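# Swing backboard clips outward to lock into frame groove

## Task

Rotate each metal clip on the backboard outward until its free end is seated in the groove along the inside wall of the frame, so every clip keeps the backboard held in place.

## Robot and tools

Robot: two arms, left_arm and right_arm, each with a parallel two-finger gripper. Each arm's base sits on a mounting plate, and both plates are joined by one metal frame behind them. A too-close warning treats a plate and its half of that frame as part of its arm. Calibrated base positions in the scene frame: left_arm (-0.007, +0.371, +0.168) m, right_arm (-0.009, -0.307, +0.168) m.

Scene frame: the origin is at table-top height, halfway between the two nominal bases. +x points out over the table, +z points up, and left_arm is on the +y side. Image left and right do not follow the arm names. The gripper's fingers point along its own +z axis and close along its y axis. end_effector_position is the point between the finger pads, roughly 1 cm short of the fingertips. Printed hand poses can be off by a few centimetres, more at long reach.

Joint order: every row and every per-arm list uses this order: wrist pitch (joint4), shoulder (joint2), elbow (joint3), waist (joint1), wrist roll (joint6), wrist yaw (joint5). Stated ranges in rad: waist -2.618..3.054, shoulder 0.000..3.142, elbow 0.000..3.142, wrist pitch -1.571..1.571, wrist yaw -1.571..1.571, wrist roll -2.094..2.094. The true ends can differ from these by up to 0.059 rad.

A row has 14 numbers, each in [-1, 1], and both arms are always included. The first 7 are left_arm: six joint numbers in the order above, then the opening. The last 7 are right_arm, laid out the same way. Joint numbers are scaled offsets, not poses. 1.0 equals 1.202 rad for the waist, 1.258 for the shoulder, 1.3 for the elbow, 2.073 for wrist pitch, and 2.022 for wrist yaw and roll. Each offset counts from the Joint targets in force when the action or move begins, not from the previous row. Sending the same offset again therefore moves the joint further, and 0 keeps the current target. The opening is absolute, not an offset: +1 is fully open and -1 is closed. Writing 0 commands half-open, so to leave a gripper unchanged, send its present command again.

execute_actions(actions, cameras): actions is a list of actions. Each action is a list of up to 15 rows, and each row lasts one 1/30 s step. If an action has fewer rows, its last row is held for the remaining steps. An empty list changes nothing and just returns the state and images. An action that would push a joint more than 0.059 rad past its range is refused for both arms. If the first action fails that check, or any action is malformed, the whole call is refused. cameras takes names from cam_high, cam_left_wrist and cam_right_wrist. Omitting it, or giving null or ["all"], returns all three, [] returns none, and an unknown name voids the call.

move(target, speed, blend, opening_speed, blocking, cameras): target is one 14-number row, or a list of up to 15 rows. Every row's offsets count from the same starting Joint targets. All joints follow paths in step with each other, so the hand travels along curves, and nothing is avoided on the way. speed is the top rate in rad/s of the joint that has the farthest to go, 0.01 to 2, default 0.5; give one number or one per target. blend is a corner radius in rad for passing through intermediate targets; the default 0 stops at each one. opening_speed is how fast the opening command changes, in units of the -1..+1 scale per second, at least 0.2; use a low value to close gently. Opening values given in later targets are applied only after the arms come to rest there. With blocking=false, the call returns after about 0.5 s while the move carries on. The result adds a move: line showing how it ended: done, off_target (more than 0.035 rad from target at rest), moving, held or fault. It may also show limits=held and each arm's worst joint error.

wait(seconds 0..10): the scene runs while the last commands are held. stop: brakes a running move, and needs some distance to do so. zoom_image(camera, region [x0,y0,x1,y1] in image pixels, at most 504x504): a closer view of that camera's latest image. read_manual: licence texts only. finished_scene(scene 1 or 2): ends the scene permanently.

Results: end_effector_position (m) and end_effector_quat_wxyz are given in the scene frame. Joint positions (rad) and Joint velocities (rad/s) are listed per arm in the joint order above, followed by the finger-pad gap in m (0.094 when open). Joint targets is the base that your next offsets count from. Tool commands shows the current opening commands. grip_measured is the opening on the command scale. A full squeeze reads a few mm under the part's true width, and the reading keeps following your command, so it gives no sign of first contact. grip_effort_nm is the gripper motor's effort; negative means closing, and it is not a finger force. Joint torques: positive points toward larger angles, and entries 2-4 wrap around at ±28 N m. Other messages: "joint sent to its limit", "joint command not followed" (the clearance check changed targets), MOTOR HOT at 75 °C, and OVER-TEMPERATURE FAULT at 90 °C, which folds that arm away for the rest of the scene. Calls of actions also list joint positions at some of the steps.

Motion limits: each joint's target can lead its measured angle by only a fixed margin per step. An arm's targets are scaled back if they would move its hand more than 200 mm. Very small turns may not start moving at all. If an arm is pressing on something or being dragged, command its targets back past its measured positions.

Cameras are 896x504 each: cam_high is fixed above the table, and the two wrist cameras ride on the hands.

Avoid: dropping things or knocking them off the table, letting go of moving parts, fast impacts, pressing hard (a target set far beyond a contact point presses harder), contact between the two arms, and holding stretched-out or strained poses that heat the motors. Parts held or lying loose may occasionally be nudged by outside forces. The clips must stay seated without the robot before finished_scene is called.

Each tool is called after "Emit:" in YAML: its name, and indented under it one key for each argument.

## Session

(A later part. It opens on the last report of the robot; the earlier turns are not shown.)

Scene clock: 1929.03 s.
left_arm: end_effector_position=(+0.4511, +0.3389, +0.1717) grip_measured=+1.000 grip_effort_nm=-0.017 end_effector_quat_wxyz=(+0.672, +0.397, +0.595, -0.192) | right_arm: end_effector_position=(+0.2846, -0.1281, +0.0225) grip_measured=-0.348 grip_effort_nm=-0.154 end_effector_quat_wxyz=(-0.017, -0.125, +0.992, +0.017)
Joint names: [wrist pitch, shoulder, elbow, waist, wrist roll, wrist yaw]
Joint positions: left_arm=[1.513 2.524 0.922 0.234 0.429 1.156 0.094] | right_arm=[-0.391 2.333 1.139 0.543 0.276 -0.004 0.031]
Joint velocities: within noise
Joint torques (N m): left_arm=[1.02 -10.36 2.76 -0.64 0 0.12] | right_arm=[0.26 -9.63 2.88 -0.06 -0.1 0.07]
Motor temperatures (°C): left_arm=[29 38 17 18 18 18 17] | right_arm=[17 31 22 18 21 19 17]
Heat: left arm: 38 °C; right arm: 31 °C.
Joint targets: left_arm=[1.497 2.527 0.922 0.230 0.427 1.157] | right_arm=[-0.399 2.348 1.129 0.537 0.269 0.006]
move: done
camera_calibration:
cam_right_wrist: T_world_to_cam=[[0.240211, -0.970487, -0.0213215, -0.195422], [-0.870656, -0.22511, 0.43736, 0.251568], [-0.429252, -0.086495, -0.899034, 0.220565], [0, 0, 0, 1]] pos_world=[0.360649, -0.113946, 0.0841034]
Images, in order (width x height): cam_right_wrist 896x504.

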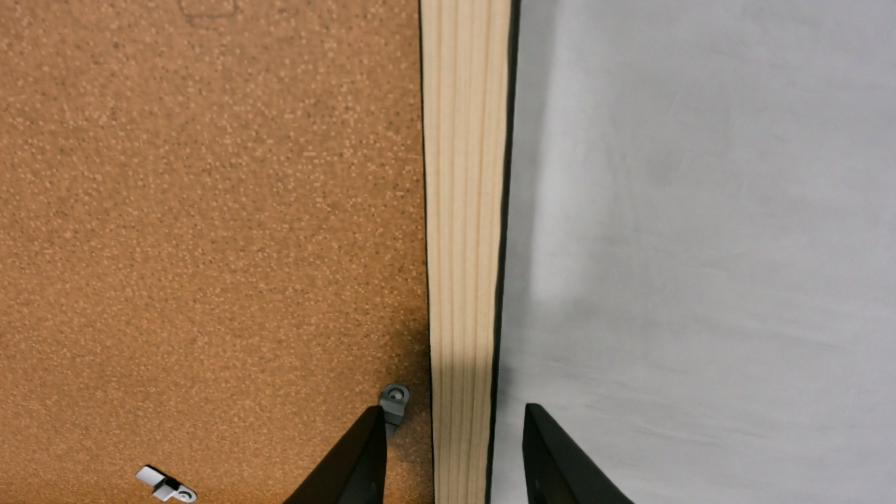

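Emit:
move:
  target: [0,0,0,0,0,0,1,0,0,0,0,0,0,-0.55]
  opening_speed: 0.3
  cameras: ["cam_right_wrist"]

Emit:
zoom_image:
  camera: "cam_right_wrist"
  region: [330, 320, 570, 500]

Scene clock: 1934.17 s.
left_arm: end_effector_position=(+0.4511, +0.3389, +0.1717) grip_measured=+1.000 grip_effort_nm=-0.022 end_effector_quat_wxyz=(+0.672, +0.397, +0.595, -0.192) | right_arm: end_effector_position=(+0.2845, -0.1281, +0.0225) grip_measured=-0.548 grip_effort_nm=-0.154 end_effector_quat_wxyz=(-0.017, -0.125, +0.992, +0.017)
Joint names: [wrist pitch, shoulder, elbow, waist, wrist roll, wrist yaw]
Joint positions: left_arm=[1.513 2.524 0.922 0.234 0.429 1.156 0.094] | right_arm=[-0.391 2.333 1.139 0.543 0.276 -0.004 0.021]
Joint velocities: within noise
Joint torques (N m): left_arm=[1.06 -10.37 2.76 -0.68 0.03 0.09] | right_arm=[0.25 -9.66 2.86 -0.05 -0.11 0.06]
Motor temperatures (°C): left_arm=[29 38 17 18 18 18 17] | right_arm=[17 31 22 18 21 19 17]
Heat: left arm: 38 °C; right arm: 31 °C.
Joint targets: left_arm=[1.497 2.527 0.922 0.230 0.427 1.157] | right_arm=[-0.399 2.348 1.129 0.537 0.269 0.006]
move: done
camera_calibration:
cam_right_wrist: T_world_to_cam=[[0.240219, -0.970487, -0.0212147, -0.195453], [-0.870508, -0.225039, 0.43769, 0.251445], [-0.429547, -0.0866737, -0.898876, 0.220585], [0, 0, 0, 1]] pos_world=[0.360588, -0.113981, 0.0840774]
Images, in order (width x height): cam_right_wrist 896x504.

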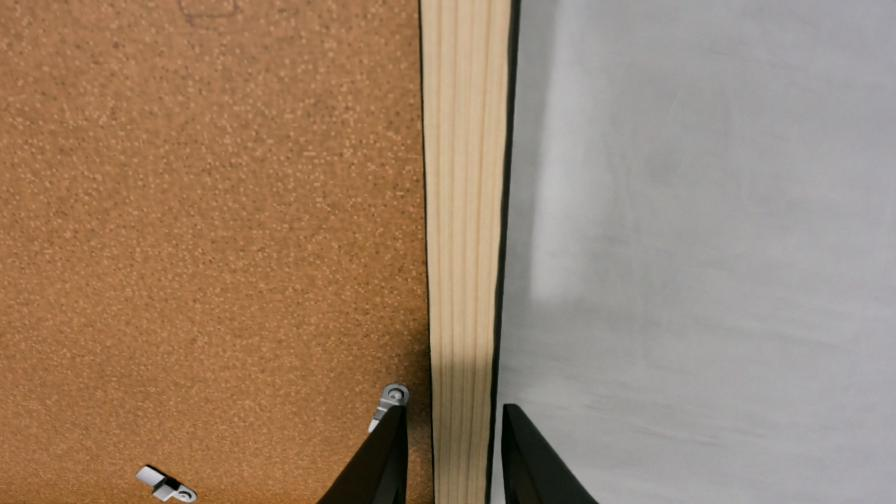

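Scaled by 2.100.

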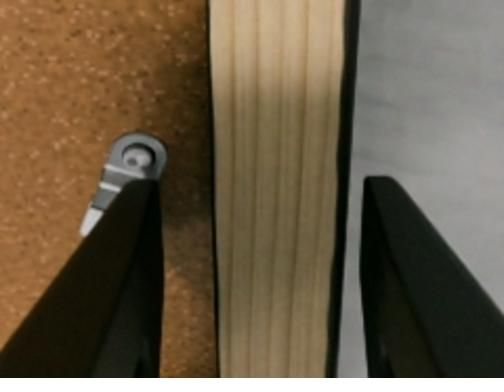

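Emit:
move:
  target: [0,0,0,0,0,0,1,0,0,0,0,0,0,0.277]
  opening_speed: 1.0
  cameras: []

Emit:
move:
  target:
    - [0,0,0,0,0,0,1,0,-0.08,0,0,0,0,0.277]
    - [0,0,0,0,0,0,1,0,0.01,0,0,0,0,0.277]
  speed: [0.3,0.15]
  cameras: ["cam_right_wrist"]

Emit:
zoom_image:
  camera: "cam_right_wrist"
  region: [280, 320, 520, 500]

Scene clock: 1946.50 s.
left_arm: end_effector_position=(+0.4511, +0.3389, +0.1717) grip_measured=+1.000 grip_effort_nm=-0.027 end_effector_quat_wxyz=(+0.672, +0.397, +0.595, -0.192) | right_arm: end_effector_position=(+0.2845, -0.1281, +0.0225) grip_measured=+0.275 grip_effort_nm=0.066 end_effector_quat_wxyz=(-0.017, -0.125, +0.992, +0.017)
Joint names: [wrist pitch, shoulder, elbow, waist, wrist roll, wrist yaw]
Joint positions: left_arm=[1.513 2.524 0.922 0.234 0.429 1.156 0.094] | right_arm=[-0.391 2.333 1.139 0.543 0.276 -0.004 0.06]
Joint velocities: within noise
Joint torques (N m): left_arm=[1.06 -10.4 2.69 -0.8 -0.01 0.09] | right_arm=[0.24 -9.66 2.84 -0.08 -0.11 0.06]
Motor temperatures (°C): left_arm=[29 38 17 18 18 18 17] | right_arm=[17 32 22 18 21 19 17]
Heat: left arm: 38 °C; right arm: 32 °C.
Joint targets: left_arm=[1.497 2.527 0.922 0.230 0.427 1.157] | right_arm=[-0.399 2.348 1.129 0.537 0.269 0.006]
move: done
No camera images: "cameras" was empty.

Scene clock: 1947.93 s.
left_arm: end_effector_position=(+0.4511, +0.3389, +0.1717) grip_measured=+1.000 grip_effort_nm=-0.032 end_effector_quat_wxyz=(+0.672, +0.397, +0.595, -0.192) | right_arm: end_effector_position=(+0.2798, -0.1310, +0.0190) grip_measured=+0.275 grip_effort_nm=0.061 end_effector_quat_wxyz=(-0.025, -0.125, +0.992, +0.013)
Joint names: [wrist pitch, shoulder, elbow, waist, wrist roll, wrist yaw]
Joint positions: left_arm=[1.513 2.524 0.922 0.234 0.429 1.156 0.094] | right_arm=[-0.398 2.343 1.136 0.543 0.275 -0.004 0.06]
Joint velocities: within noise
Joint torques (N m): left_arm=[1.07 -10.21 2.82 -0.76 0 0.08] | right_arm=[0.3 -9.35 3.02 -0.01 -0.1 0.06]
Motor temperatures (°C): left_arm=[29 38 17 18 18 18 17] | right_arm=[17 32 22 18 21 19 17]
Heat: left arm: 38 °C; right arm: 32 °C.
Joint targets: left_arm=[1.497 2.527 0.922 0.230 0.427 1.157] | right_arm=[-0.399 2.360 1.129 0.537 0.269 0.006]
move: done
camera_calibration:
cam_right_wrist: T_world_to_cam=[[0.24028, -0.970574, -0.0158876, -0.197324], [-0.863068, -0.221099, 0.454124, 0.246306], [-0.444274, -0.0954049, -0.890797, 0.218035], [0, 0, 0, 1]] pos_world=[0.356859, -0.116258, 0.0792359]
Images, in order (width x height): cam_right_wrist 896x504.

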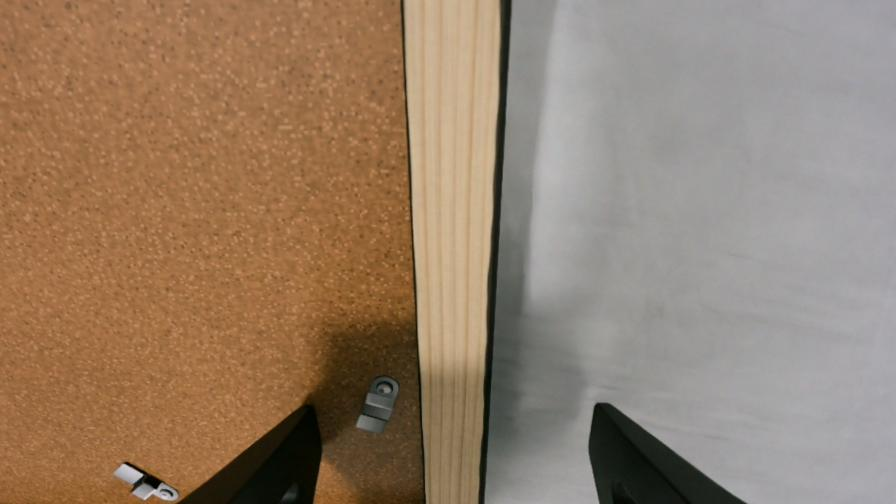

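Scaled by 2.100.

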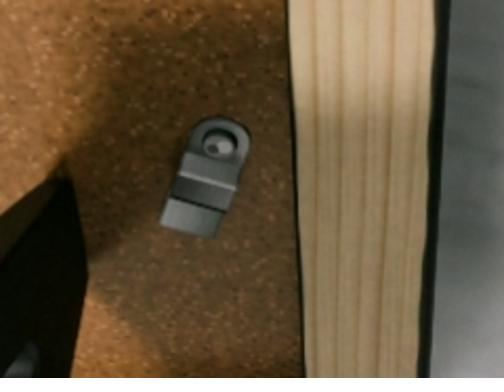

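Emit:
move:
  target: [0,0,0,0,0,0,1,0,0,0,0,0,0,-0.35]
  opening_speed: 0.4
  cameras: []

Emit:
zoom_image:
  camera: "cam_right_wrist"
  region: [330, 320, 570, 500]

Emit:
move:
  target: [0,0,0,0,0,0,1,0,0,0,0,0,0,-0.55]
  opening_speed: 0.3
  cameras: ["cam_right_wrist"]

Emit:
zoom_image:
  camera: "cam_right_wrist"
  region: [330, 320, 570, 500]

Scene clock: 1955.07 s.
left_arm: end_effector_position=(+0.4511, +0.3389, +0.1717) grip_measured=+1.000 grip_effort_nm=-0.022 end_effector_quat_wxyz=(+0.672, +0.397, +0.595, -0.192) | right_arm: end_effector_position=(+0.2785, -0.1289, +0.0191) grip_measured=-0.348 grip_effort_nm=-0.168 end_effector_quat_wxyz=(-0.028, -0.125, +0.992, +0.019)
Joint names: [wrist pitch, shoulder, elbow, waist, wrist roll, wrist yaw]
Joint positions: left_arm=[1.513 2.524 0.922 0.234 0.429 1.156 0.094] | right_arm=[-0.398 2.343 1.136 0.543 0.275 -0.018 0.031]
Joint velocities: within noise
Joint torques (N m): left_arm=[1.04 -10.19 2.76 -0.62 0 0.1] | right_arm=[0.29 -9.36 3 0.02 -0.1 0.19]
Motor temperatures (°C): left_arm=[29 38 17 18 18 18 17] | right_arm=[17 32 22 18 21 19 17]
Heat: left arm: 38 °C; right arm: 32 °C.
Joint targets: left_arm=[1.497 2.527 0.922 0.230 0.427 1.157] | right_arm=[-0.399 2.360 1.129 0.537 0.269 0.006]
move: done
No camera images: "cameras" was empty.

Scaled by 2.100.

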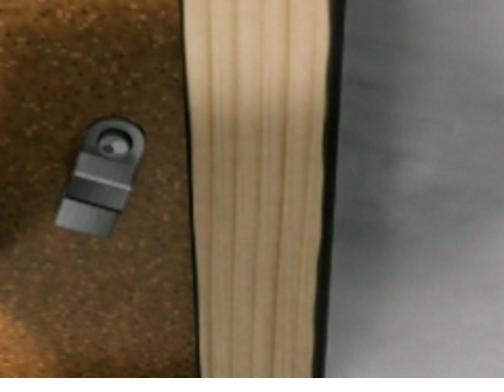

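Scene clock: 1955.93 s.
left_arm: end_effector_position=(+0.4511, +0.3389, +0.1717) grip_measured=+1.000 grip_effort_nm=-0.027 end_effector_quat_wxyz=(+0.672, +0.397, +0.595, -0.192) | right_arm: end_effector_position=(+0.2786, -0.1298, +0.0191) grip_measured=-0.547 grip_effort_nm=-0.217 end_effector_quat_wxyz=(-0.028, -0.126, +0.991, +0.017)
Joint names: [wrist pitch, shoulder, elbow, waist, wrist roll, wrist yaw]
Joint positions: left_arm=[1.513 2.524 0.922 0.234 0.429 1.156 0.094] | right_arm=[-0.399 2.343 1.136 0.543 0.273 -0.013 0.021]
Joint velocities: within noise
Joint torques (N m): left_arm=[1.04 -10.22 2.82 -0.76 0.03 0.09] | right_arm=[0.3 -9.32 2.96 0.03 -0.09 0.13]
Motor temperatures (°C): left_arm=[29 38 17 18 18 18 17] | right_arm=[17 32 22 18 21 19 17]
Heat: left arm: 38 °C; right arm: 32 °C.
Joint targets: left_arm=[1.497 2.527 0.922 0.230 0.427 1.157] | right_arm=[-0.399 2.360 1.129 0.537 0.269 0.006]
move: done
camera_calibration:
cam_right_wrist: T_world_to_cam=[[0.242104, -0.969945, -0.0243581, -0.196129], [-0.859945, -0.226138, 0.457556, 0.243955], [-0.449312, -0.0898294, -0.888847, 0.219816], [0, 0, 0, 1]] pos_world=[0.356037, -0.115321, 0.0789824]
Images, in order (width x height): cam_right_wrist 896x504.

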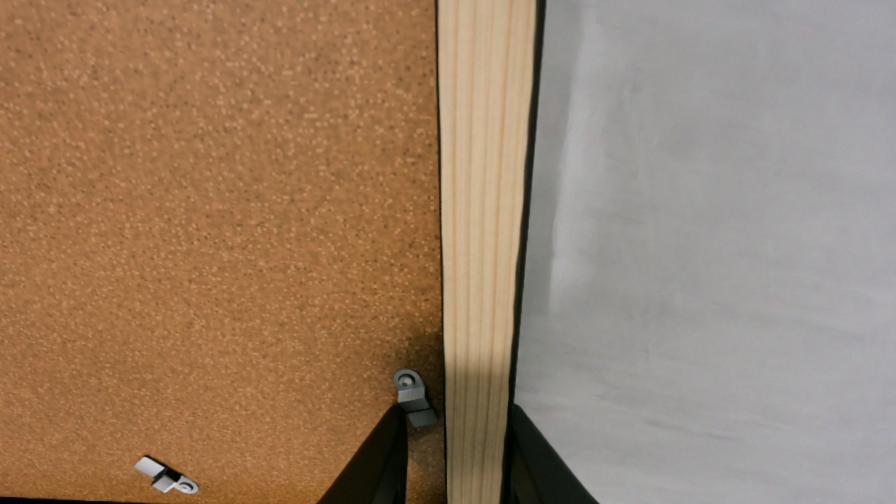

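Scaled by 2.100.

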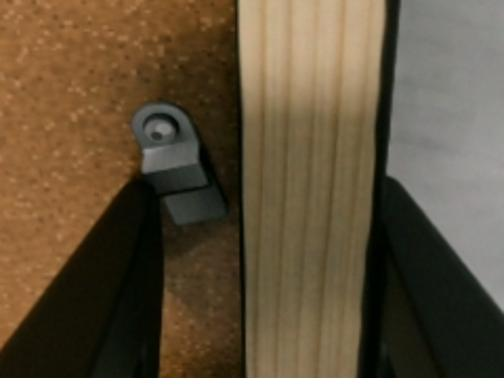

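Turning. Continue.

Emit:
move:
  target: [0,0,0,0,0,0,1,0,0,0,0,0,0,-0.69]
  opening_speed: 0.25
  cameras: ["cam_right_wrist"]

Emit:
zoom_image:
  camera: "cam_right_wrist"
  region: [330, 320, 570, 500]

Scene clock: 1959.73 s.
left_arm: end_effector_position=(+0.4511, +0.3389, +0.1717) grip_measured=+1.000 grip_effort_nm=-0.012 end_effector_quat_wxyz=(+0.672, +0.397, +0.595, -0.192) | right_arm: end_effector_position=(+0.2788, -0.1325, +0.0190) grip_measured=-0.686 grip_effort_nm=-0.252 end_effector_quat_wxyz=(-0.028, -0.127, +0.992, +0.010)
Joint names: [wrist pitch, shoulder, elbow, waist, wrist roll, wrist yaw]
Joint positions: left_arm=[1.513 2.524 0.922 0.234 0.429 1.156 0.094] | right_arm=[-0.404 2.343 1.136 0.543 0.273 0.001 0.015]
Joint velocities: within noise
Joint torques (N m): left_arm=[1.07 -10.26 2.78 -0.68 -0.02 0.1] | right_arm=[0.34 -9.36 3 -0.01 -0.07 0.01]
Motor temperatures (°C): left_arm=[29 38 17 18 18 18 17] | right_arm=[17 32 22 18 21 19 17]
Heat: left arm: 38 °C; right arm: 32 °C.
Joint targets: left_arm=[1.497 2.527 0.922 0.230 0.427 1.157] | right_arm=[-0.399 2.360 1.129 0.537 0.269 0.006]
move: done
camera_calibration:
cam_right_wrist: T_world_to_cam=[[0.243253, -0.969913, -0.00982898, -0.199415], [-0.860894, -0.220557, 0.458493, 0.244491], [-0.446866, -0.103068, -0.888644, 0.217148], [0, 0, 0, 1]] pos_world=[0.356025, -0.11711, 0.0789097]
Images, in order (width x height): cam_right_wrist 896x504.

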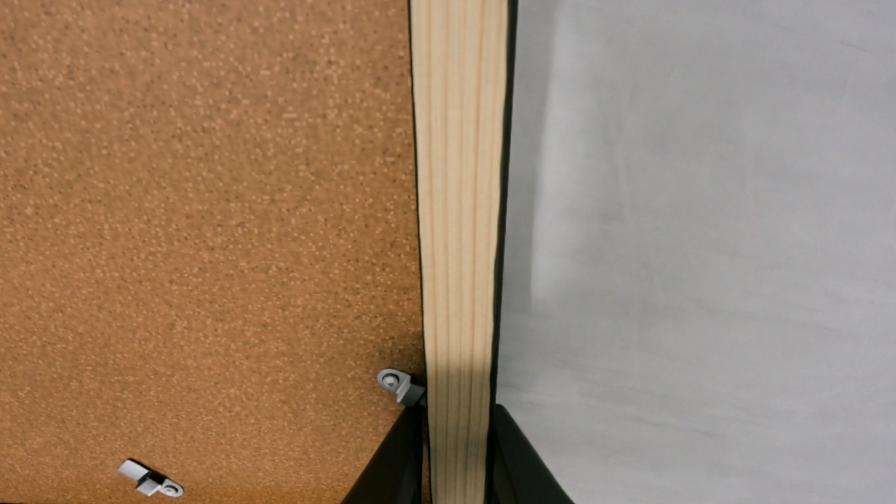

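Scaled by 2.100.

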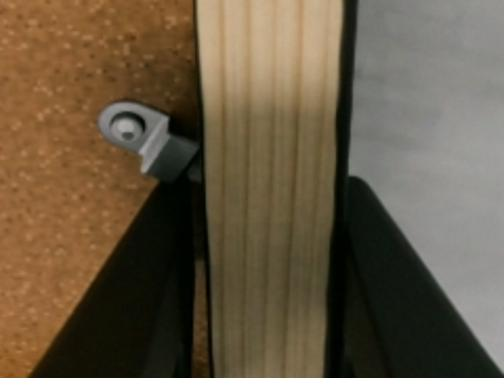

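Emit:
move:
  target: [0,0,0,0,0,0,1,0,0,0,0,0,0,-0.75]
  opening_speed: 0.25
  cameras: ["cam_right_wrist"]

Emit:
zoom_image:
  camera: "cam_right_wrist"
  region: [330, 320, 570, 500]

Scene clock: 1964.60 s.
left_arm: end_effector_position=(+0.4511, +0.3389, +0.1717) grip_measured=+1.000 grip_effort_nm=-0.022 end_effector_quat_wxyz=(+0.672, +0.397, +0.595, -0.192) | right_arm: end_effector_position=(+0.2790, -0.1336, +0.0190) grip_measured=-0.743 grip_effort_nm=-0.437 end_effector_quat_wxyz=(-0.028, -0.126, +0.992, +0.008)
Joint names: [wrist pitch, shoulder, elbow, waist, wrist roll, wrist yaw]
Joint positions: left_arm=[1.513 2.524 0.922 0.234 0.429 1.156 0.094] | right_arm=[-0.406 2.343 1.136 0.541 0.273 0.003 0.012]
Joint velocities: within noise
Joint torques (N m): left_arm=[1.05 -10.36 2.85 -0.59 0.03 0.1] | right_arm=[0.37 -9.33 3 0.17 -0.07 -0.02]
Motor temperatures (°C): left_arm=[29 38 17 18 18 18 17] | right_arm=[17 32 22 18 21 19 17]
Heat: left arm: 38 °C; right arm: 32 °C.
Joint targets: left_arm=[1.497 2.527 0.922 0.230 0.427 1.157] | right_arm=[-0.399 2.360 1.129 0.537 0.269 0.005]
move: done
camera_calibration:
cam_right_wrist: T_world_to_cam=[[0.241559, -0.97036, -0.00718446, -0.200167], [-0.86117, -0.217778, 0.459304, 0.244864], [-0.447254, -0.104762, -0.88825, 0.216977], [0, 0, 0, 1]] pos_world=[0.356265, -0.118177, 0.0788245]
Images, in order (width x height): cam_right_wrist 896x504.

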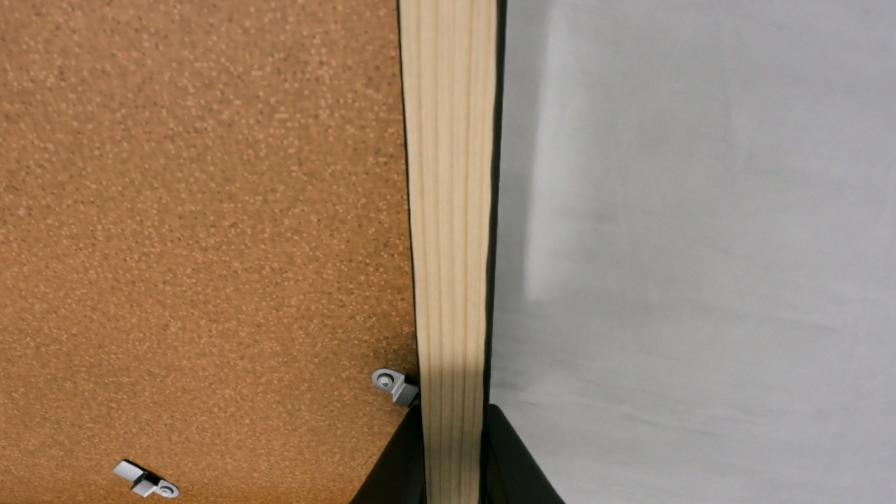

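Scaled by 2.100.

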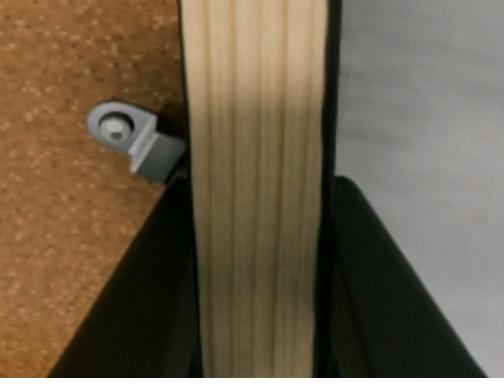

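Emit:
move:
  target: [0,0,0,0,0,0,1,0,0,0,0,0,0,-0.70]
  opening_speed: 0.3
  cameras: []

Emit:
move:
  target: [0,0,0,0,0,0,1,0.0116,0,0,-0.0033,0,0,-0.70]
  speed: 0.04
  cameras: ["cam_right_wrist"]

Emit:
zoom_image:
  camera: "cam_right_wrist"
  region: [330, 320, 570, 500]

Scene clock: 1980.83 s.
left_arm: end_effector_position=(+0.4511, +0.3389, +0.1717) grip_measured=+1.000 grip_effort_nm=-0.032 end_effector_quat_wxyz=(+0.672, +0.397, +0.595, -0.192) | right_arm: end_effector_position=(+0.2790, -0.1343, +0.0190) grip_measured=-0.702 grip_effort_nm=0.076 end_effector_quat_wxyz=(-0.028, -0.126, +0.992, +0.007)
Joint names: [wrist pitch, shoulder, elbow, waist, wrist roll, wrist yaw]
Joint positions: left_arm=[1.513 2.524 0.922 0.234 0.429 1.156 0.094] | right_arm=[-0.407 2.343 1.136 0.541 0.273 0.006 0.014]
Joint velocities: within noise
Joint torques (N m): left_arm=[1.07 -10.26 2.77 -0.66 0 0.1] | right_arm=[0.36 -9.33 2.96 0.14 -0.07 -0.05]
Motor temperatures (°C): left_arm=[29 38 17 18 18 18 17] | right_arm=[17 32 22 18 21 19 17]
Heat: left arm: 38 °C; right arm: 32 °C.
Joint targets: left_arm=[1.497 2.527 0.922 0.230 0.427 1.157] | right_arm=[-0.399 2.360 1.129 0.537 0.269 0.006]
move: done
No camera images: "cameras" was empty.

Scene clock: 1981.67 s.
left_arm: end_effector_position=(+0.4511, +0.3389, +0.1717) grip_measured=+1.000 grip_effort_nm=-0.032 end_effector_quat_wxyz=(+0.672, +0.397, +0.595, -0.192) | right_arm: end_effector_position=(+0.2792, -0.1344, +0.0190) grip_measured=-0.702 grip_effort_nm=0.066 end_effector_quat_wxyz=(-0.028, -0.125, +0.992, +0.007)
Joint names: [wrist pitch, shoulder, elbow, waist, wrist roll, wrist yaw]
Joint positions: left_arm=[1.513 2.524 0.922 0.234 0.429 1.156 0.094] | right_arm=[-0.406 2.343 1.136 0.54 0.273 0.006 0.014]
Joint velocities: within noise
Joint torques (N m): left_arm=[1.04 -10.26 2.78 -0.75 0.04 0.13] | right_arm=[0.61 -9.32 3 -0.18 -0.07 -0.05]
Motor temperatures (°C): left_arm=[29 38 17 18 18 18 17] | right_arm=[17 32 22 18 21 19 17]
Heat: left arm: 38 °C; right arm: 32 °C.
Joint targets: left_arm=[1.497 2.527 0.922 0.230 0.427 1.157] | right_arm=[-0.375 2.360 1.129 0.533 0.269 0.006]
move: done
camera_calibration:
cam_right_wrist: T_world_to_cam=[[0.240987, -0.97052, -0.00403464, -0.200911], [-0.861686, -0.215872, 0.459235, 0.245307], [-0.446568, -0.107193, -0.888306, 0.216464], [0, 0, 0, 1]] pos_world=[0.35646, -0.118829, 0.0788217]
Images, in order (width x height): cam_right_wrist 896x504.

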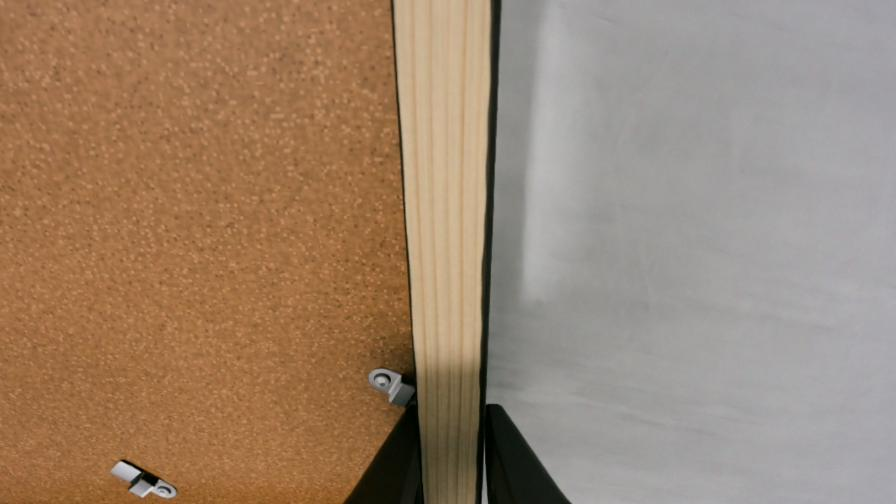

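Scaled by 2.100.

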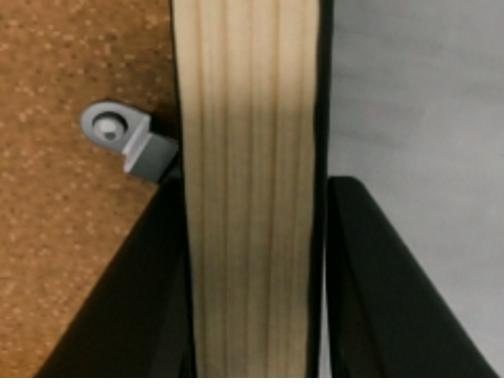

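Emit:
move:
  target: [0,0,0,0,0,0,1,0.0116,0,0,-0.002,0,0,-0.70]
  speed: 0.04
  cameras: ["cam_right_wrist"]

Emit:
zoom_image:
  camera: "cam_right_wrist"
  region: [330, 320, 570, 500]

Scene clock: 1985.03 s.
left_arm: end_effector_position=(+0.4511, +0.3389, +0.1717) grip_measured=+1.000 grip_effort_nm=-0.027 end_effector_quat_wxyz=(+0.672, +0.397, +0.595, -0.192) | right_arm: end_effector_position=(+0.2795, -0.1343, +0.0190) grip_measured=-0.702 grip_effort_nm=0.071 end_effector_quat_wxyz=(-0.027, -0.125, +0.992, +0.007)
Joint names: [wrist pitch, shoulder, elbow, waist, wrist roll, wrist yaw]
Joint positions: left_arm=[1.513 2.524 0.922 0.234 0.429 1.156 0.094] | right_arm=[-0.405 2.343 1.136 0.54 0.273 0.006 0.014]
Joint velocities: within noise
Joint torques (N m): left_arm=[1.07 -10.35 2.81 -0.8 0.01 0.08] | right_arm=[0.86 -9.37 2.95 -0.36 -0.08 -0.05]
Motor temperatures (°C): left_arm=[29 38 17 18 18 18 17] | right_arm=[17 32 22 18 21 19 17]
Heat: left arm: 38 °C; right arm: 32 °C.
Joint targets: left_arm=[1.497 2.527 0.922 0.230 0.427 1.157] | right_arm=[-0.351 2.360 1.129 0.531 0.269 0.006]
move: off_target (right_arm); right_arm: the wrist pitch is farthest, 0.054 rad from its target
camera_calibration:
cam_right_wrist: T_world_to_cam=[[0.240947, -0.970529, -0.00435043, -0.200816], [-0.86215, -0.216095, 0.458258, 0.245674], [-0.445693, -0.106665, -0.888809, 0.216413], [0, 0, 0, 1]] pos_world=[0.356648, -0.118725, 0.0788941]
Images, in order (width x height): cam_right_wrist 896x504.

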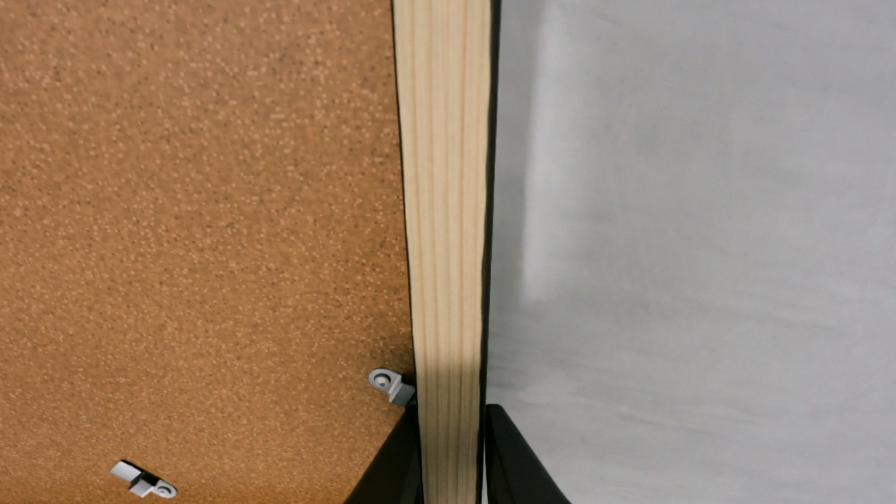

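Scaled by 2.100.

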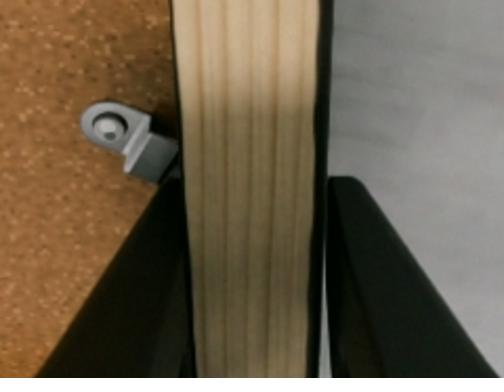

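Emit:
move:
  target: [0,0,0,0,0,0,1,0.0145,0,0,0,0,0,-0.70]
  speed: 0.04
  cameras: ["cam_right_wrist"]

Emit:
zoom_image:
  camera: "cam_right_wrist"
  region: [330, 320, 570, 500]

Scene clock: 1999.63 s.
left_arm: end_effector_position=(+0.4511, +0.3389, +0.1717) grip_measured=+1.000 grip_effort_nm=-0.017 end_effector_quat_wxyz=(+0.672, +0.397, +0.595, -0.192) | right_arm: end_effector_position=(+0.2799, -0.1340, +0.0190) grip_measured=-0.702 grip_effort_nm=0.066 end_effector_quat_wxyz=(-0.026, -0.125, +0.992, +0.007)
Joint names: [wrist pitch, shoulder, elbow, waist, wrist roll, wrist yaw]
Joint positions: left_arm=[1.513 2.524 0.922 0.234 0.429 1.156 0.094] | right_arm=[-0.403 2.343 1.136 0.54 0.273 0.006 0.014]
Joint velocities: within noise
Joint torques (N m): left_arm=[1.03 -10.28 2.81 -0.69 0.01 0.08] | right_arm=[1.16 -9.35 2.96 -0.35 -0.07 -0.05]
Motor temperatures (°C): left_arm=[29 38 17 18 18 18 17] | right_arm=[17 32 22 18 21 19 17]
Heat: left arm: 38 °C; right arm: 32 °C.
Joint targets: left_arm=[1.497 2.527 0.922 0.230 0.427 1.157] | right_arm=[-0.321 2.360 1.129 0.531 0.269 0.006]
move: off_target (right_arm); right_arm: the wrist pitch is farthest, 0.082 rad from its target
camera_calibration:
cam_right_wrist: T_world_to_cam=[[0.240881, -0.970542, -0.00487683, -0.200657], [-0.862922, -0.216465, 0.456628, 0.246286], [-0.444233, -0.105785, -0.889644, 0.216328], [0, 0, 0, 1]] pos_world=[0.35696, -0.11855, 0.0790152]
Images, in order (width x height): cam_right_wrist 896x504.

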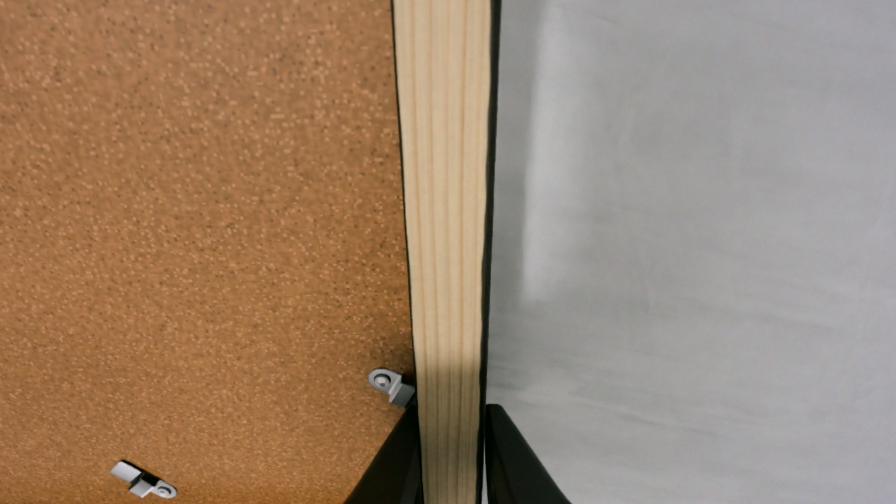

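Scaled by 2.100.

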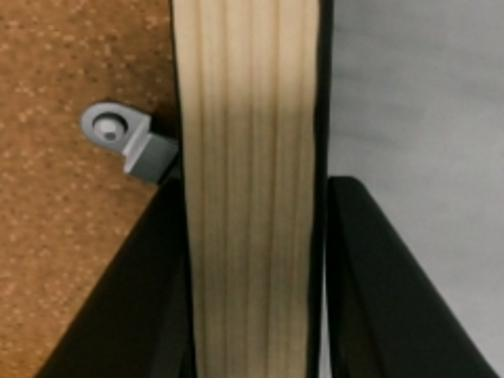

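Emit:
move:
  target:
    - [0,0,0,0,0,0,1,-0.037,0,0,0,0,0,-0.70]
    - [0,0,0,0,0,0,1,-0.037,-0.088,0,0,0,0,-0.70]
  speed: [0.2,0.3]
  cameras: []

Emit:
move:
  target:
    - [0,0,0,0,0,0,1,0.012,0,0,0,0,0,0.277]
    - [0,0,0,0,0,0,1,0.0053,0,0,0,0,0,0.277]
    - [0,0,0,0,0,0,1,0.0053,0.07,0,0,0,0,0.277]
    - [0,0,0,0,0,0,1,0.0053,0.0825,0,0,0,0,0.277]
  speed: [0.3,0.2,0.2,0.1]
  cameras: ["cam_right_wrist"]

Emit:
zoom_image:
  camera: "cam_right_wrist"
  region: [330, 320, 570, 500]

Scene clock: 2013.37 s.
left_arm: end_effector_position=(+0.4511, +0.3389, +0.1717) grip_measured=+1.000 grip_effort_nm=-0.032 end_effector_quat_wxyz=(+0.672, +0.397, +0.595, -0.192) | right_arm: end_effector_position=(+0.2960, -0.1269, +0.0409) grip_measured=-0.702 grip_effort_nm=0.061 end_effector_quat_wxyz=(+0.005, -0.123, +0.992, +0.021)
Joint names: [wrist pitch, shoulder, elbow, waist, wrist roll, wrist yaw]
Joint positions: left_arm=[1.513 2.524 0.922 0.234 0.429 1.156 0.094] | right_arm=[-0.402 2.275 1.136 0.537 0.273 0.006 0.014]
Joint velocities: within noise
Joint torques (N m): left_arm=[1.02 -10.45 2.81 -0.69 0 0.09] | right_arm=[0.49 -13.34 3.33 -0.1 -0.07 -0.05]
Motor temperatures (°C): left_arm=[29 38 17 18 18 18 17] | right_arm=[17 32 22 18 21 19 17]
Heat: left arm: 38 °C; right arm: 32 °C.
Joint targets: left_arm=[1.497 2.527 0.922 0.230 0.427 1.157] | right_arm=[-0.398 2.249 1.129 0.531 0.269 0.005]
move: done
No camera images: "cameras" was empty.

Scene clock: 2015.27 s.
left_arm: end_effector_position=(+0.4511, +0.3389, +0.1717) grip_measured=+1.000 grip_effort_nm=-0.017 end_effector_quat_wxyz=(+0.672, +0.397, +0.595, -0.192) | right_arm: end_effector_position=(+0.2850, -0.1322, +0.0198) grip_measured=+0.275 grip_effort_nm=0.066 end_effector_quat_wxyz=(-0.016, -0.124, +0.992, +0.012)
Joint names: [wrist pitch, shoulder, elbow, waist, wrist roll, wrist yaw]
Joint positions: left_arm=[1.513 2.524 0.922 0.234 0.429 1.156 0.094] | right_arm=[-0.385 2.34 1.136 0.537 0.273 0.006 0.06]
Joint velocities: within noise
Joint torques (N m): left_arm=[1.02 -10.24 2.76 -0.73 0.03 0.1] | right_arm=[0.32 -9.73 3.04 -0.05 -0.08 -0.05]
Motor temperatures (°C): left_arm=[29 38 17 18 18 18 17] | right_arm=[17 32 22 18 21 19 17]
Heat: left arm: 38 °C; right arm: 32 °C.
Joint targets: left_arm=[1.497 2.527 0.922 0.230 0.427 1.157] | right_arm=[-0.387 2.353 1.129 0.531 0.269 0.005]
move: done
camera_calibration:
cam_right_wrist: T_world_to_cam=[[0.237608, -0.971302, -0.0107425, -0.199134], [-0.871928, -0.218147, 0.438353, 0.253453], [-0.428116, -0.0947895, -0.898739, 0.21654], [0, 0, 0, 1]] pos_world=[0.361013, -0.117603, 0.0813721]
Images, in order (width x height): cam_right_wrist 896x504.

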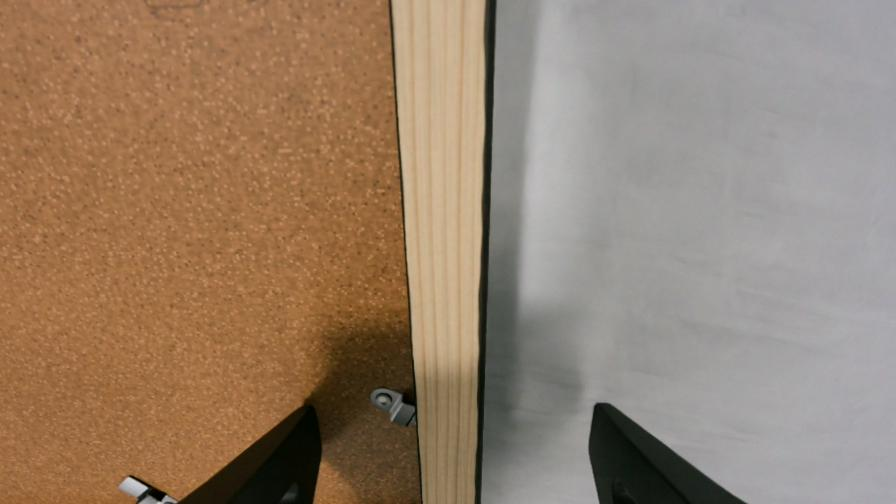

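Scaled by 2.100.

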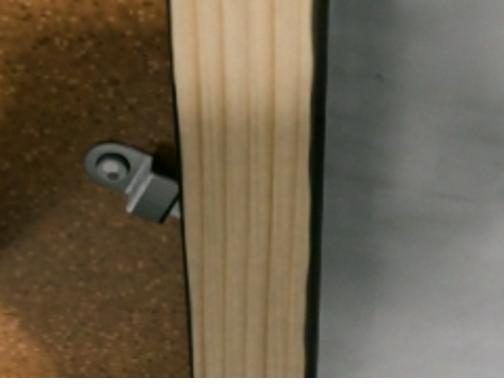

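Emit:
move:
  target: [0,0,0,0,0,0,1,-0.0072,0,0,0,0,0,0.277]
  speed: 0.05
  cameras: []

Emit:
move:
  target: [0,0,0,0,0,0,1,0,0,0,0,0,0,-0.35]
  opening_speed: 0.4
  cameras: ["cam_right_wrist"]

Emit:
zoom_image:
  camera: "cam_right_wrist"
  region: [330, 320, 570, 500]

Scene clock: 2020.73 s.
left_arm: end_effector_position=(+0.4511, +0.3389, +0.1717) grip_measured=+1.000 grip_effort_nm=-0.027 end_effector_quat_wxyz=(+0.672, +0.397, +0.595, -0.192) | right_arm: end_effector_position=(+0.2834, -0.1331, +0.0198) grip_measured=+0.275 grip_effort_nm=0.061 end_effector_quat_wxyz=(-0.020, -0.124, +0.992, +0.010)
Joint names: [wrist pitch, shoulder, elbow, waist, wrist roll, wrist yaw]
Joint positions: left_arm=[1.513 2.524 0.922 0.234 0.429 1.156 0.094] | right_arm=[-0.392 2.34 1.136 0.537 0.273 0.006 0.06]
Joint velocities: within noise
Joint torques (N m): left_arm=[1.04 -10.3 2.77 -0.76 -0.01 0.07] | right_arm=[0.23 -9.66 3 -0.13 -0.08 -0.05]
Motor temperatures (°C): left_arm=[29 38 17 18 18 18 17] | right_arm=[17 31 22 18 21 19 17]
Heat: left arm: 38 °C; right arm: 31 °C.
Joint targets: left_arm=[1.497 2.527 0.922 0.230 0.427 1.157] | right_arm=[-0.401 2.353 1.129 0.531 0.269 0.005]
move: done
No camera images: "cameras" was empty.

Scene clock: 2022.53 s.
left_arm: end_effector_position=(+0.4511, +0.3389, +0.1717) grip_measured=+1.000 grip_effort_nm=-0.027 end_effector_quat_wxyz=(+0.672, +0.397, +0.595, -0.192) | right_arm: end_effector_position=(+0.2832, -0.1332, +0.0198) grip_measured=-0.348 grip_effort_nm=-0.154 end_effector_quat_wxyz=(-0.020, -0.124, +0.992, +0.010)
Joint names: [wrist pitch, shoulder, elbow, waist, wrist roll, wrist yaw]
Joint positions: left_arm=[1.513 2.524 0.922 0.234 0.429 1.156 0.094] | right_arm=[-0.393 2.34 1.136 0.537 0.273 0.006 0.031]
Joint velocities: within noise
Joint torques (N m): left_arm=[1.05 -10.29 2.89 -0.75 -0.01 0.12] | right_arm=[0.23 -9.74 3.03 -0.1 -0.07 -0.05]
Motor temperatures (°C): left_arm=[29 38 17 18 18 18 17] | right_arm=[17 31 22 18 21 19 17]
Heat: left arm: 38 °C; right arm: 31 °C.
Joint targets: left_arm=[1.497 2.527 0.922 0.230 0.427 1.157] | right_arm=[-0.402 2.353 1.129 0.531 0.269 0.005]
move: done
camera_calibration:
cam_right_wrist: T_world_to_cam=[[0.237863, -0.971262, -0.00842166, -0.199826], [-0.86864, -0.216594, 0.445591, 0.250758], [-0.43461, -0.0986743, -0.895197, 0.216968], [0, 0, 0, 1]] pos_world=[0.359646, -0.118362, 0.0808111]
Images, in order (width x height): cam_right_wrist 896x504.

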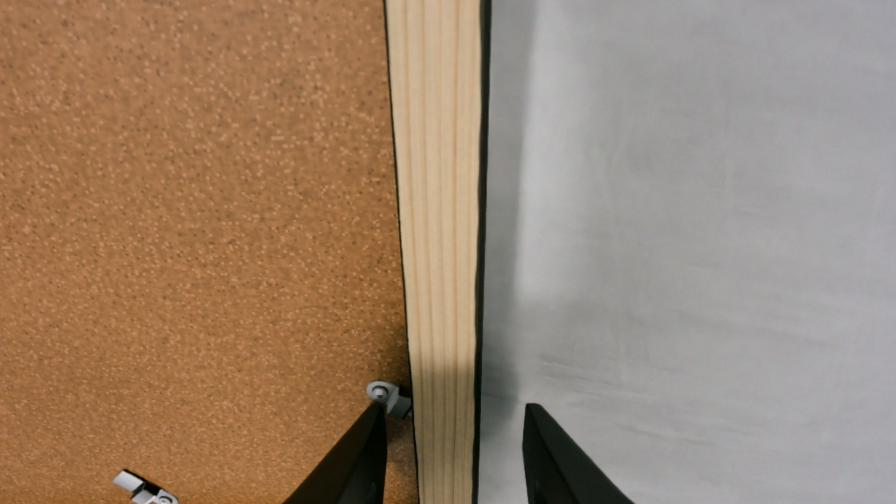

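Scaled by 2.100.

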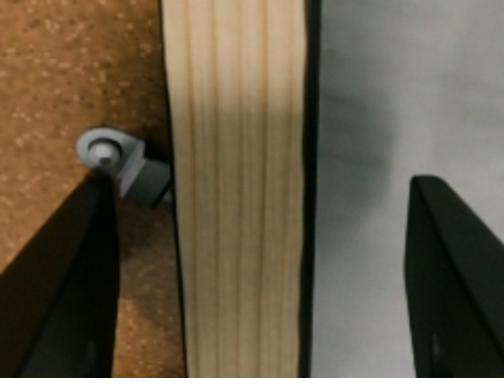

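Emit:
move:
  target: [0,0,0,0,0,0,1,0,0,0,0,0,0,-0.55]
  opening_speed: 0.3
  cameras: ["cam_right_wrist"]

Emit:
zoom_image:
  camera: "cam_right_wrist"
  region: [330, 320, 570, 500]

Scene clock: 2026.30 s.
left_arm: end_effector_position=(+0.4511, +0.3389, +0.1717) grip_measured=+1.000 grip_effort_nm=-0.027 end_effector_quat_wxyz=(+0.672, +0.397, +0.595, -0.192) | right_arm: end_effector_position=(+0.2829, -0.1328, +0.0198) grip_measured=-0.548 grip_effort_nm=-0.164 end_effector_quat_wxyz=(-0.021, -0.124, +0.992, +0.011)
Joint names: [wrist pitch, shoulder, elbow, waist, wrist roll, wrist yaw]
Joint positions: left_arm=[1.513 2.524 0.922 0.234 0.429 1.156 0.094] | right_arm=[-0.393 2.34 1.136 0.537 0.273 0.003 0.021]
Joint velocities: within noise
Joint torques (N m): left_arm=[1.03 -10.4 2.76 -0.66 -0.02 0.11] | right_arm=[0.22 -9.65 3 -0.14 -0.06 -0.01]
Motor temperatures (°C): left_arm=[29 38 17 18 18 18 17] | right_arm=[17 31 22 18 21 19 17]
Heat: left arm: 38 °C; right arm: 31 °C.
Joint targets: left_arm=[1.497 2.527 0.922 0.230 0.427 1.157] | right_arm=[-0.401 2.353 1.129 0.531 0.269 0.006]
move: done
camera_calibration:
cam_right_wrist: T_world_to_cam=[[0.23776, -0.971258, -0.0113519, -0.199216], [-0.867982, -0.217695, 0.446337, 0.250269], [-0.435979, -0.0962677, -0.894793, 0.217613], [0, 0, 0, 1]] pos_world=[0.359469, -0.118058, 0.0807532]
Images, in order (width x height): cam_right_wrist 896x504.

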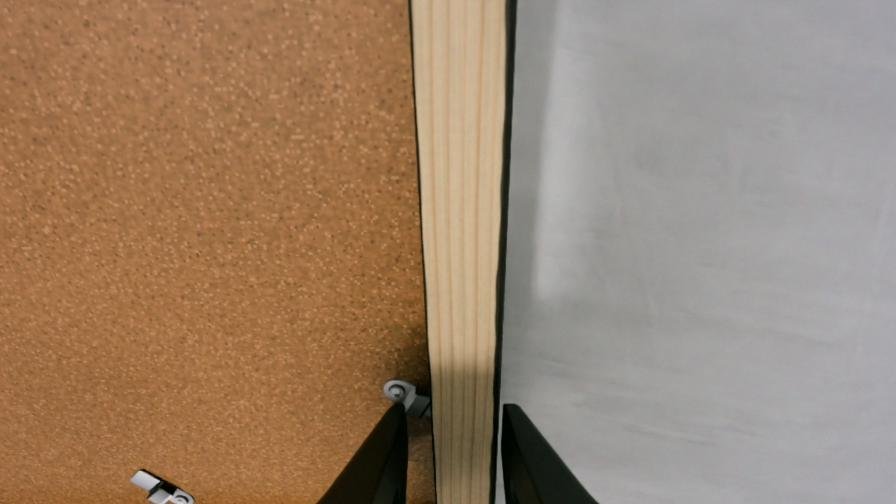

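Scaled by 2.100.

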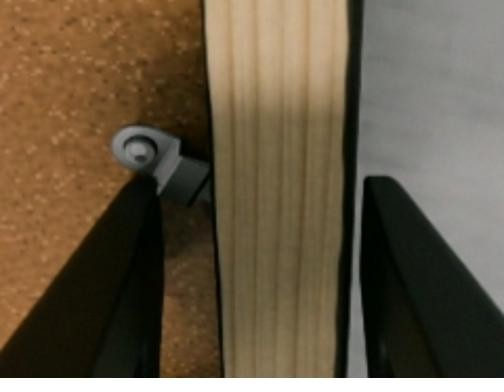

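Emit:
move:
  target: [0,0,0,0,0,0,1,0,0,0,0,0,0,-0.68]
  opening_speed: 0.25
  cameras: ["cam_right_wrist"]

Emit:
zoom_image:
  camera: "cam_right_wrist"
  region: [330, 320, 570, 500]

Scene clock: 2029.80 s.
left_arm: end_effector_position=(+0.4511, +0.3389, +0.1717) grip_measured=+1.000 grip_effort_nm=-0.027 end_effector_quat_wxyz=(+0.672, +0.397, +0.595, -0.192) | right_arm: end_effector_position=(+0.2824, -0.1337, +0.0198) grip_measured=-0.678 grip_effort_nm=-0.168 end_effector_quat_wxyz=(-0.022, -0.123, +0.992, +0.010)
Joint names: [wrist pitch, shoulder, elbow, waist, wrist roll, wrist yaw]
Joint positions: left_arm=[1.513 2.524 0.922 0.234 0.429 1.156 0.094] | right_arm=[-0.397 2.34 1.136 0.536 0.272 0.004 0.015]
Joint velocities: within noise
Joint torques (N m): left_arm=[1.01 -10.3 2.77 -0.62 -0.01 0.11] | right_arm=[0.27 -9.69 3 0.02 -0.07 -0.02]
Motor temperatures (°C): left_arm=[29 38 17 18 18 18 17] | right_arm=[17 31 21 18 21 19 17]
Heat: left arm: 38 °C; right arm: 31 °C.
Joint targets: left_arm=[1.497 2.527 0.922 0.230 0.427 1.157] | right_arm=[-0.401 2.353 1.129 0.531 0.269 0.006]
move: done
camera_calibration:
cam_right_wrist: T_world_to_cam=[[0.237159, -0.971424, -0.00956466, -0.199871], [-0.866783, -0.216038, 0.44946, 0.249397], [-0.438682, -0.0983031, -0.893249, 0.217749], [0, 0, 0, 1]] pos_world=[0.359097, -0.118875, 0.0804988]
Images, in order (width x height): cam_right_wrist 896x504.

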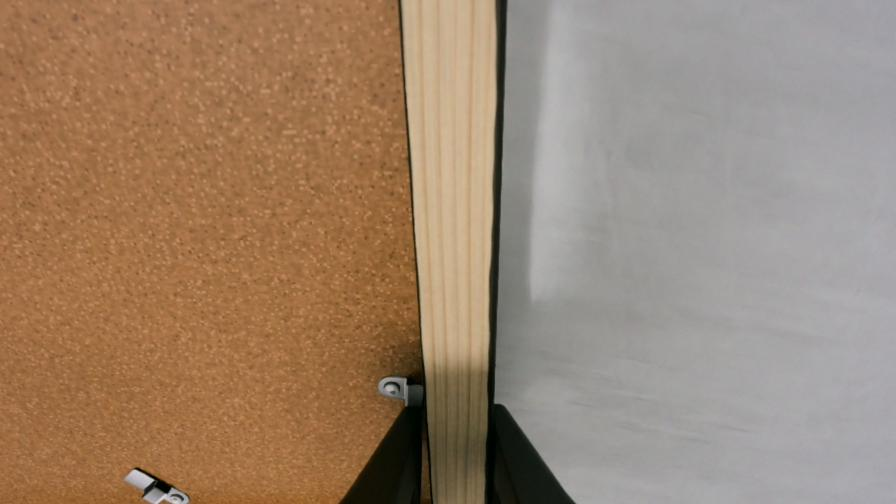

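Scaled by 2.100.

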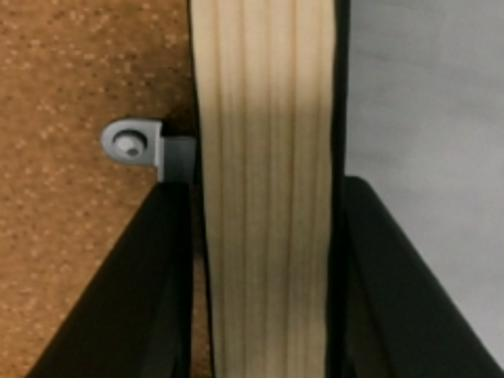

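Emit:
move:
  target: [0,0,0,0,0,0,1,0,0,0,0,0,0,-0.5]
  opening_speed: 0.6
  cameras: []

Emit:
move:
  target:
    - [0,0,0,0,0,0,1,0,-0.0954,0,0,0,0,-0.5]
    - [0,0,0,0,0,0,1,-0.041,-0.1057,0.0931,0.213,-0.2141,0,-0.5]
    - [0,0,0,0,0,0,1,-0.041,-0.1057,0.0569,0.213,-0.2141,0,-0.5]
    - [0,0,0,0,0,0,1,-0.041,-0.0246,0.0569,0.213,-0.2141,0,-0.5]
  speed: [0.3,0.5,0.3,0.2]
  cameras: ["cam_right_wrist"]

Scene clock: 2052.53 s.
left_arm: end_effector_position=(+0.4511, +0.3389, +0.1717) grip_measured=+1.000 grip_effort_nm=-0.022 end_effector_quat_wxyz=(+0.672, +0.397, +0.595, -0.192) | right_arm: end_effector_position=(+0.2824, -0.1337, +0.0198) grip_measured=-0.502 grip_effort_nm=0.061 end_effector_quat_wxyz=(-0.022, -0.123, +0.992, +0.010)
Joint names: [wrist pitch, shoulder, elbow, waist, wrist roll, wrist yaw]
Joint positions: left_arm=[1.513 2.524 0.922 0.234 0.429 1.156 0.094] | right_arm=[-0.397 2.34 1.136 0.536 0.272 0.004 0.023]
Joint velocities: within noise
Joint torques (N m): left_arm=[1.07 -10.36 2.78 -0.59 0.01 0.09] | right_arm=[0.28 -9.68 2.99 0.05 -0.08 -0.01]
Motor temperatures (°C): left_arm=[29 38 17 18 18 18 17] | right_arm=[17 30 21 18 21 19 17]
Heat: left arm: 38 °C; right arm: 30 °C.
Joint targets: left_arm=[1.497 2.527 0.922 0.230 0.427 1.157] | right_arm=[-0.401 2.353 1.129 0.531 0.269 0.006]
move: done
No camera images: "cameras" was empty.

Scene clock: 2055.03 s.
left_arm: end_effector_position=(+0.4511, +0.3389, +0.1717) grip_measured=+1.000 grip_effort_nm=-0.027 end_effector_quat_wxyz=(+0.672, +0.397, +0.595, -0.192) | right_arm: end_effector_position=(+0.2462, -0.0535, +0.0437) grip_measured=-0.502 grip_effort_nm=0.061 end_effector_quat_wxyz=(-0.009, -0.446, +0.895, +0.015)
Joint names: [wrist pitch, shoulder, elbow, waist, wrist roll, wrist yaw]
Joint positions: left_arm=[1.513 2.524 0.922 0.234 0.429 1.156 0.094] | right_arm=[-0.483 2.314 1.212 0.786 -0.156 0.005 0.023]
Joint velocities: within noise
Joint torques (N m): left_arm=[1.05 -10.33 2.69 -0.72 0.01 0.11] | right_arm=[0.32 -10.47 3.29 0.57 -0.11 -0.03]
Motor temperatures (°C): left_arm=[29 38 17 18 18 18 17] | right_arm=[17 30 22 18 21 19 17]
Heat: left arm: 38 °C; right arm: 30 °C.
Joint targets: left_arm=[1.497 2.527 0.922 0.230 0.427 1.157] | right_arm=[-0.486 2.322 1.203 0.787 -0.164 0.006]
move: done
camera_calibration:
cam_right_wrist: T_world_to_cam=[[0.793755, -0.607928, -0.0194332, -0.230282], [-0.547341, -0.727854, 0.413094, 0.120229], [-0.265276, -0.317259, -0.910481, 0.177423], [0, 0, 0, 1]] pos_world=[0.29566, 0.00380317, 0.1074]
Images, in order (width x height): cam_right_wrist 896x504.

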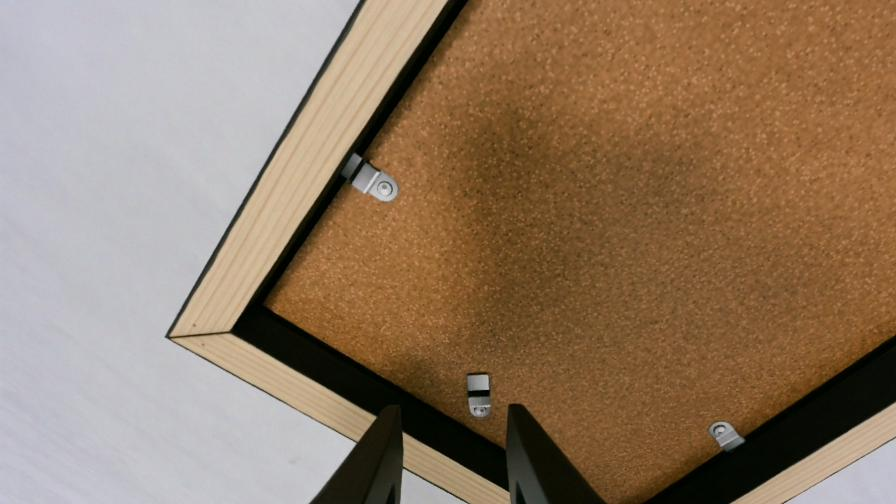

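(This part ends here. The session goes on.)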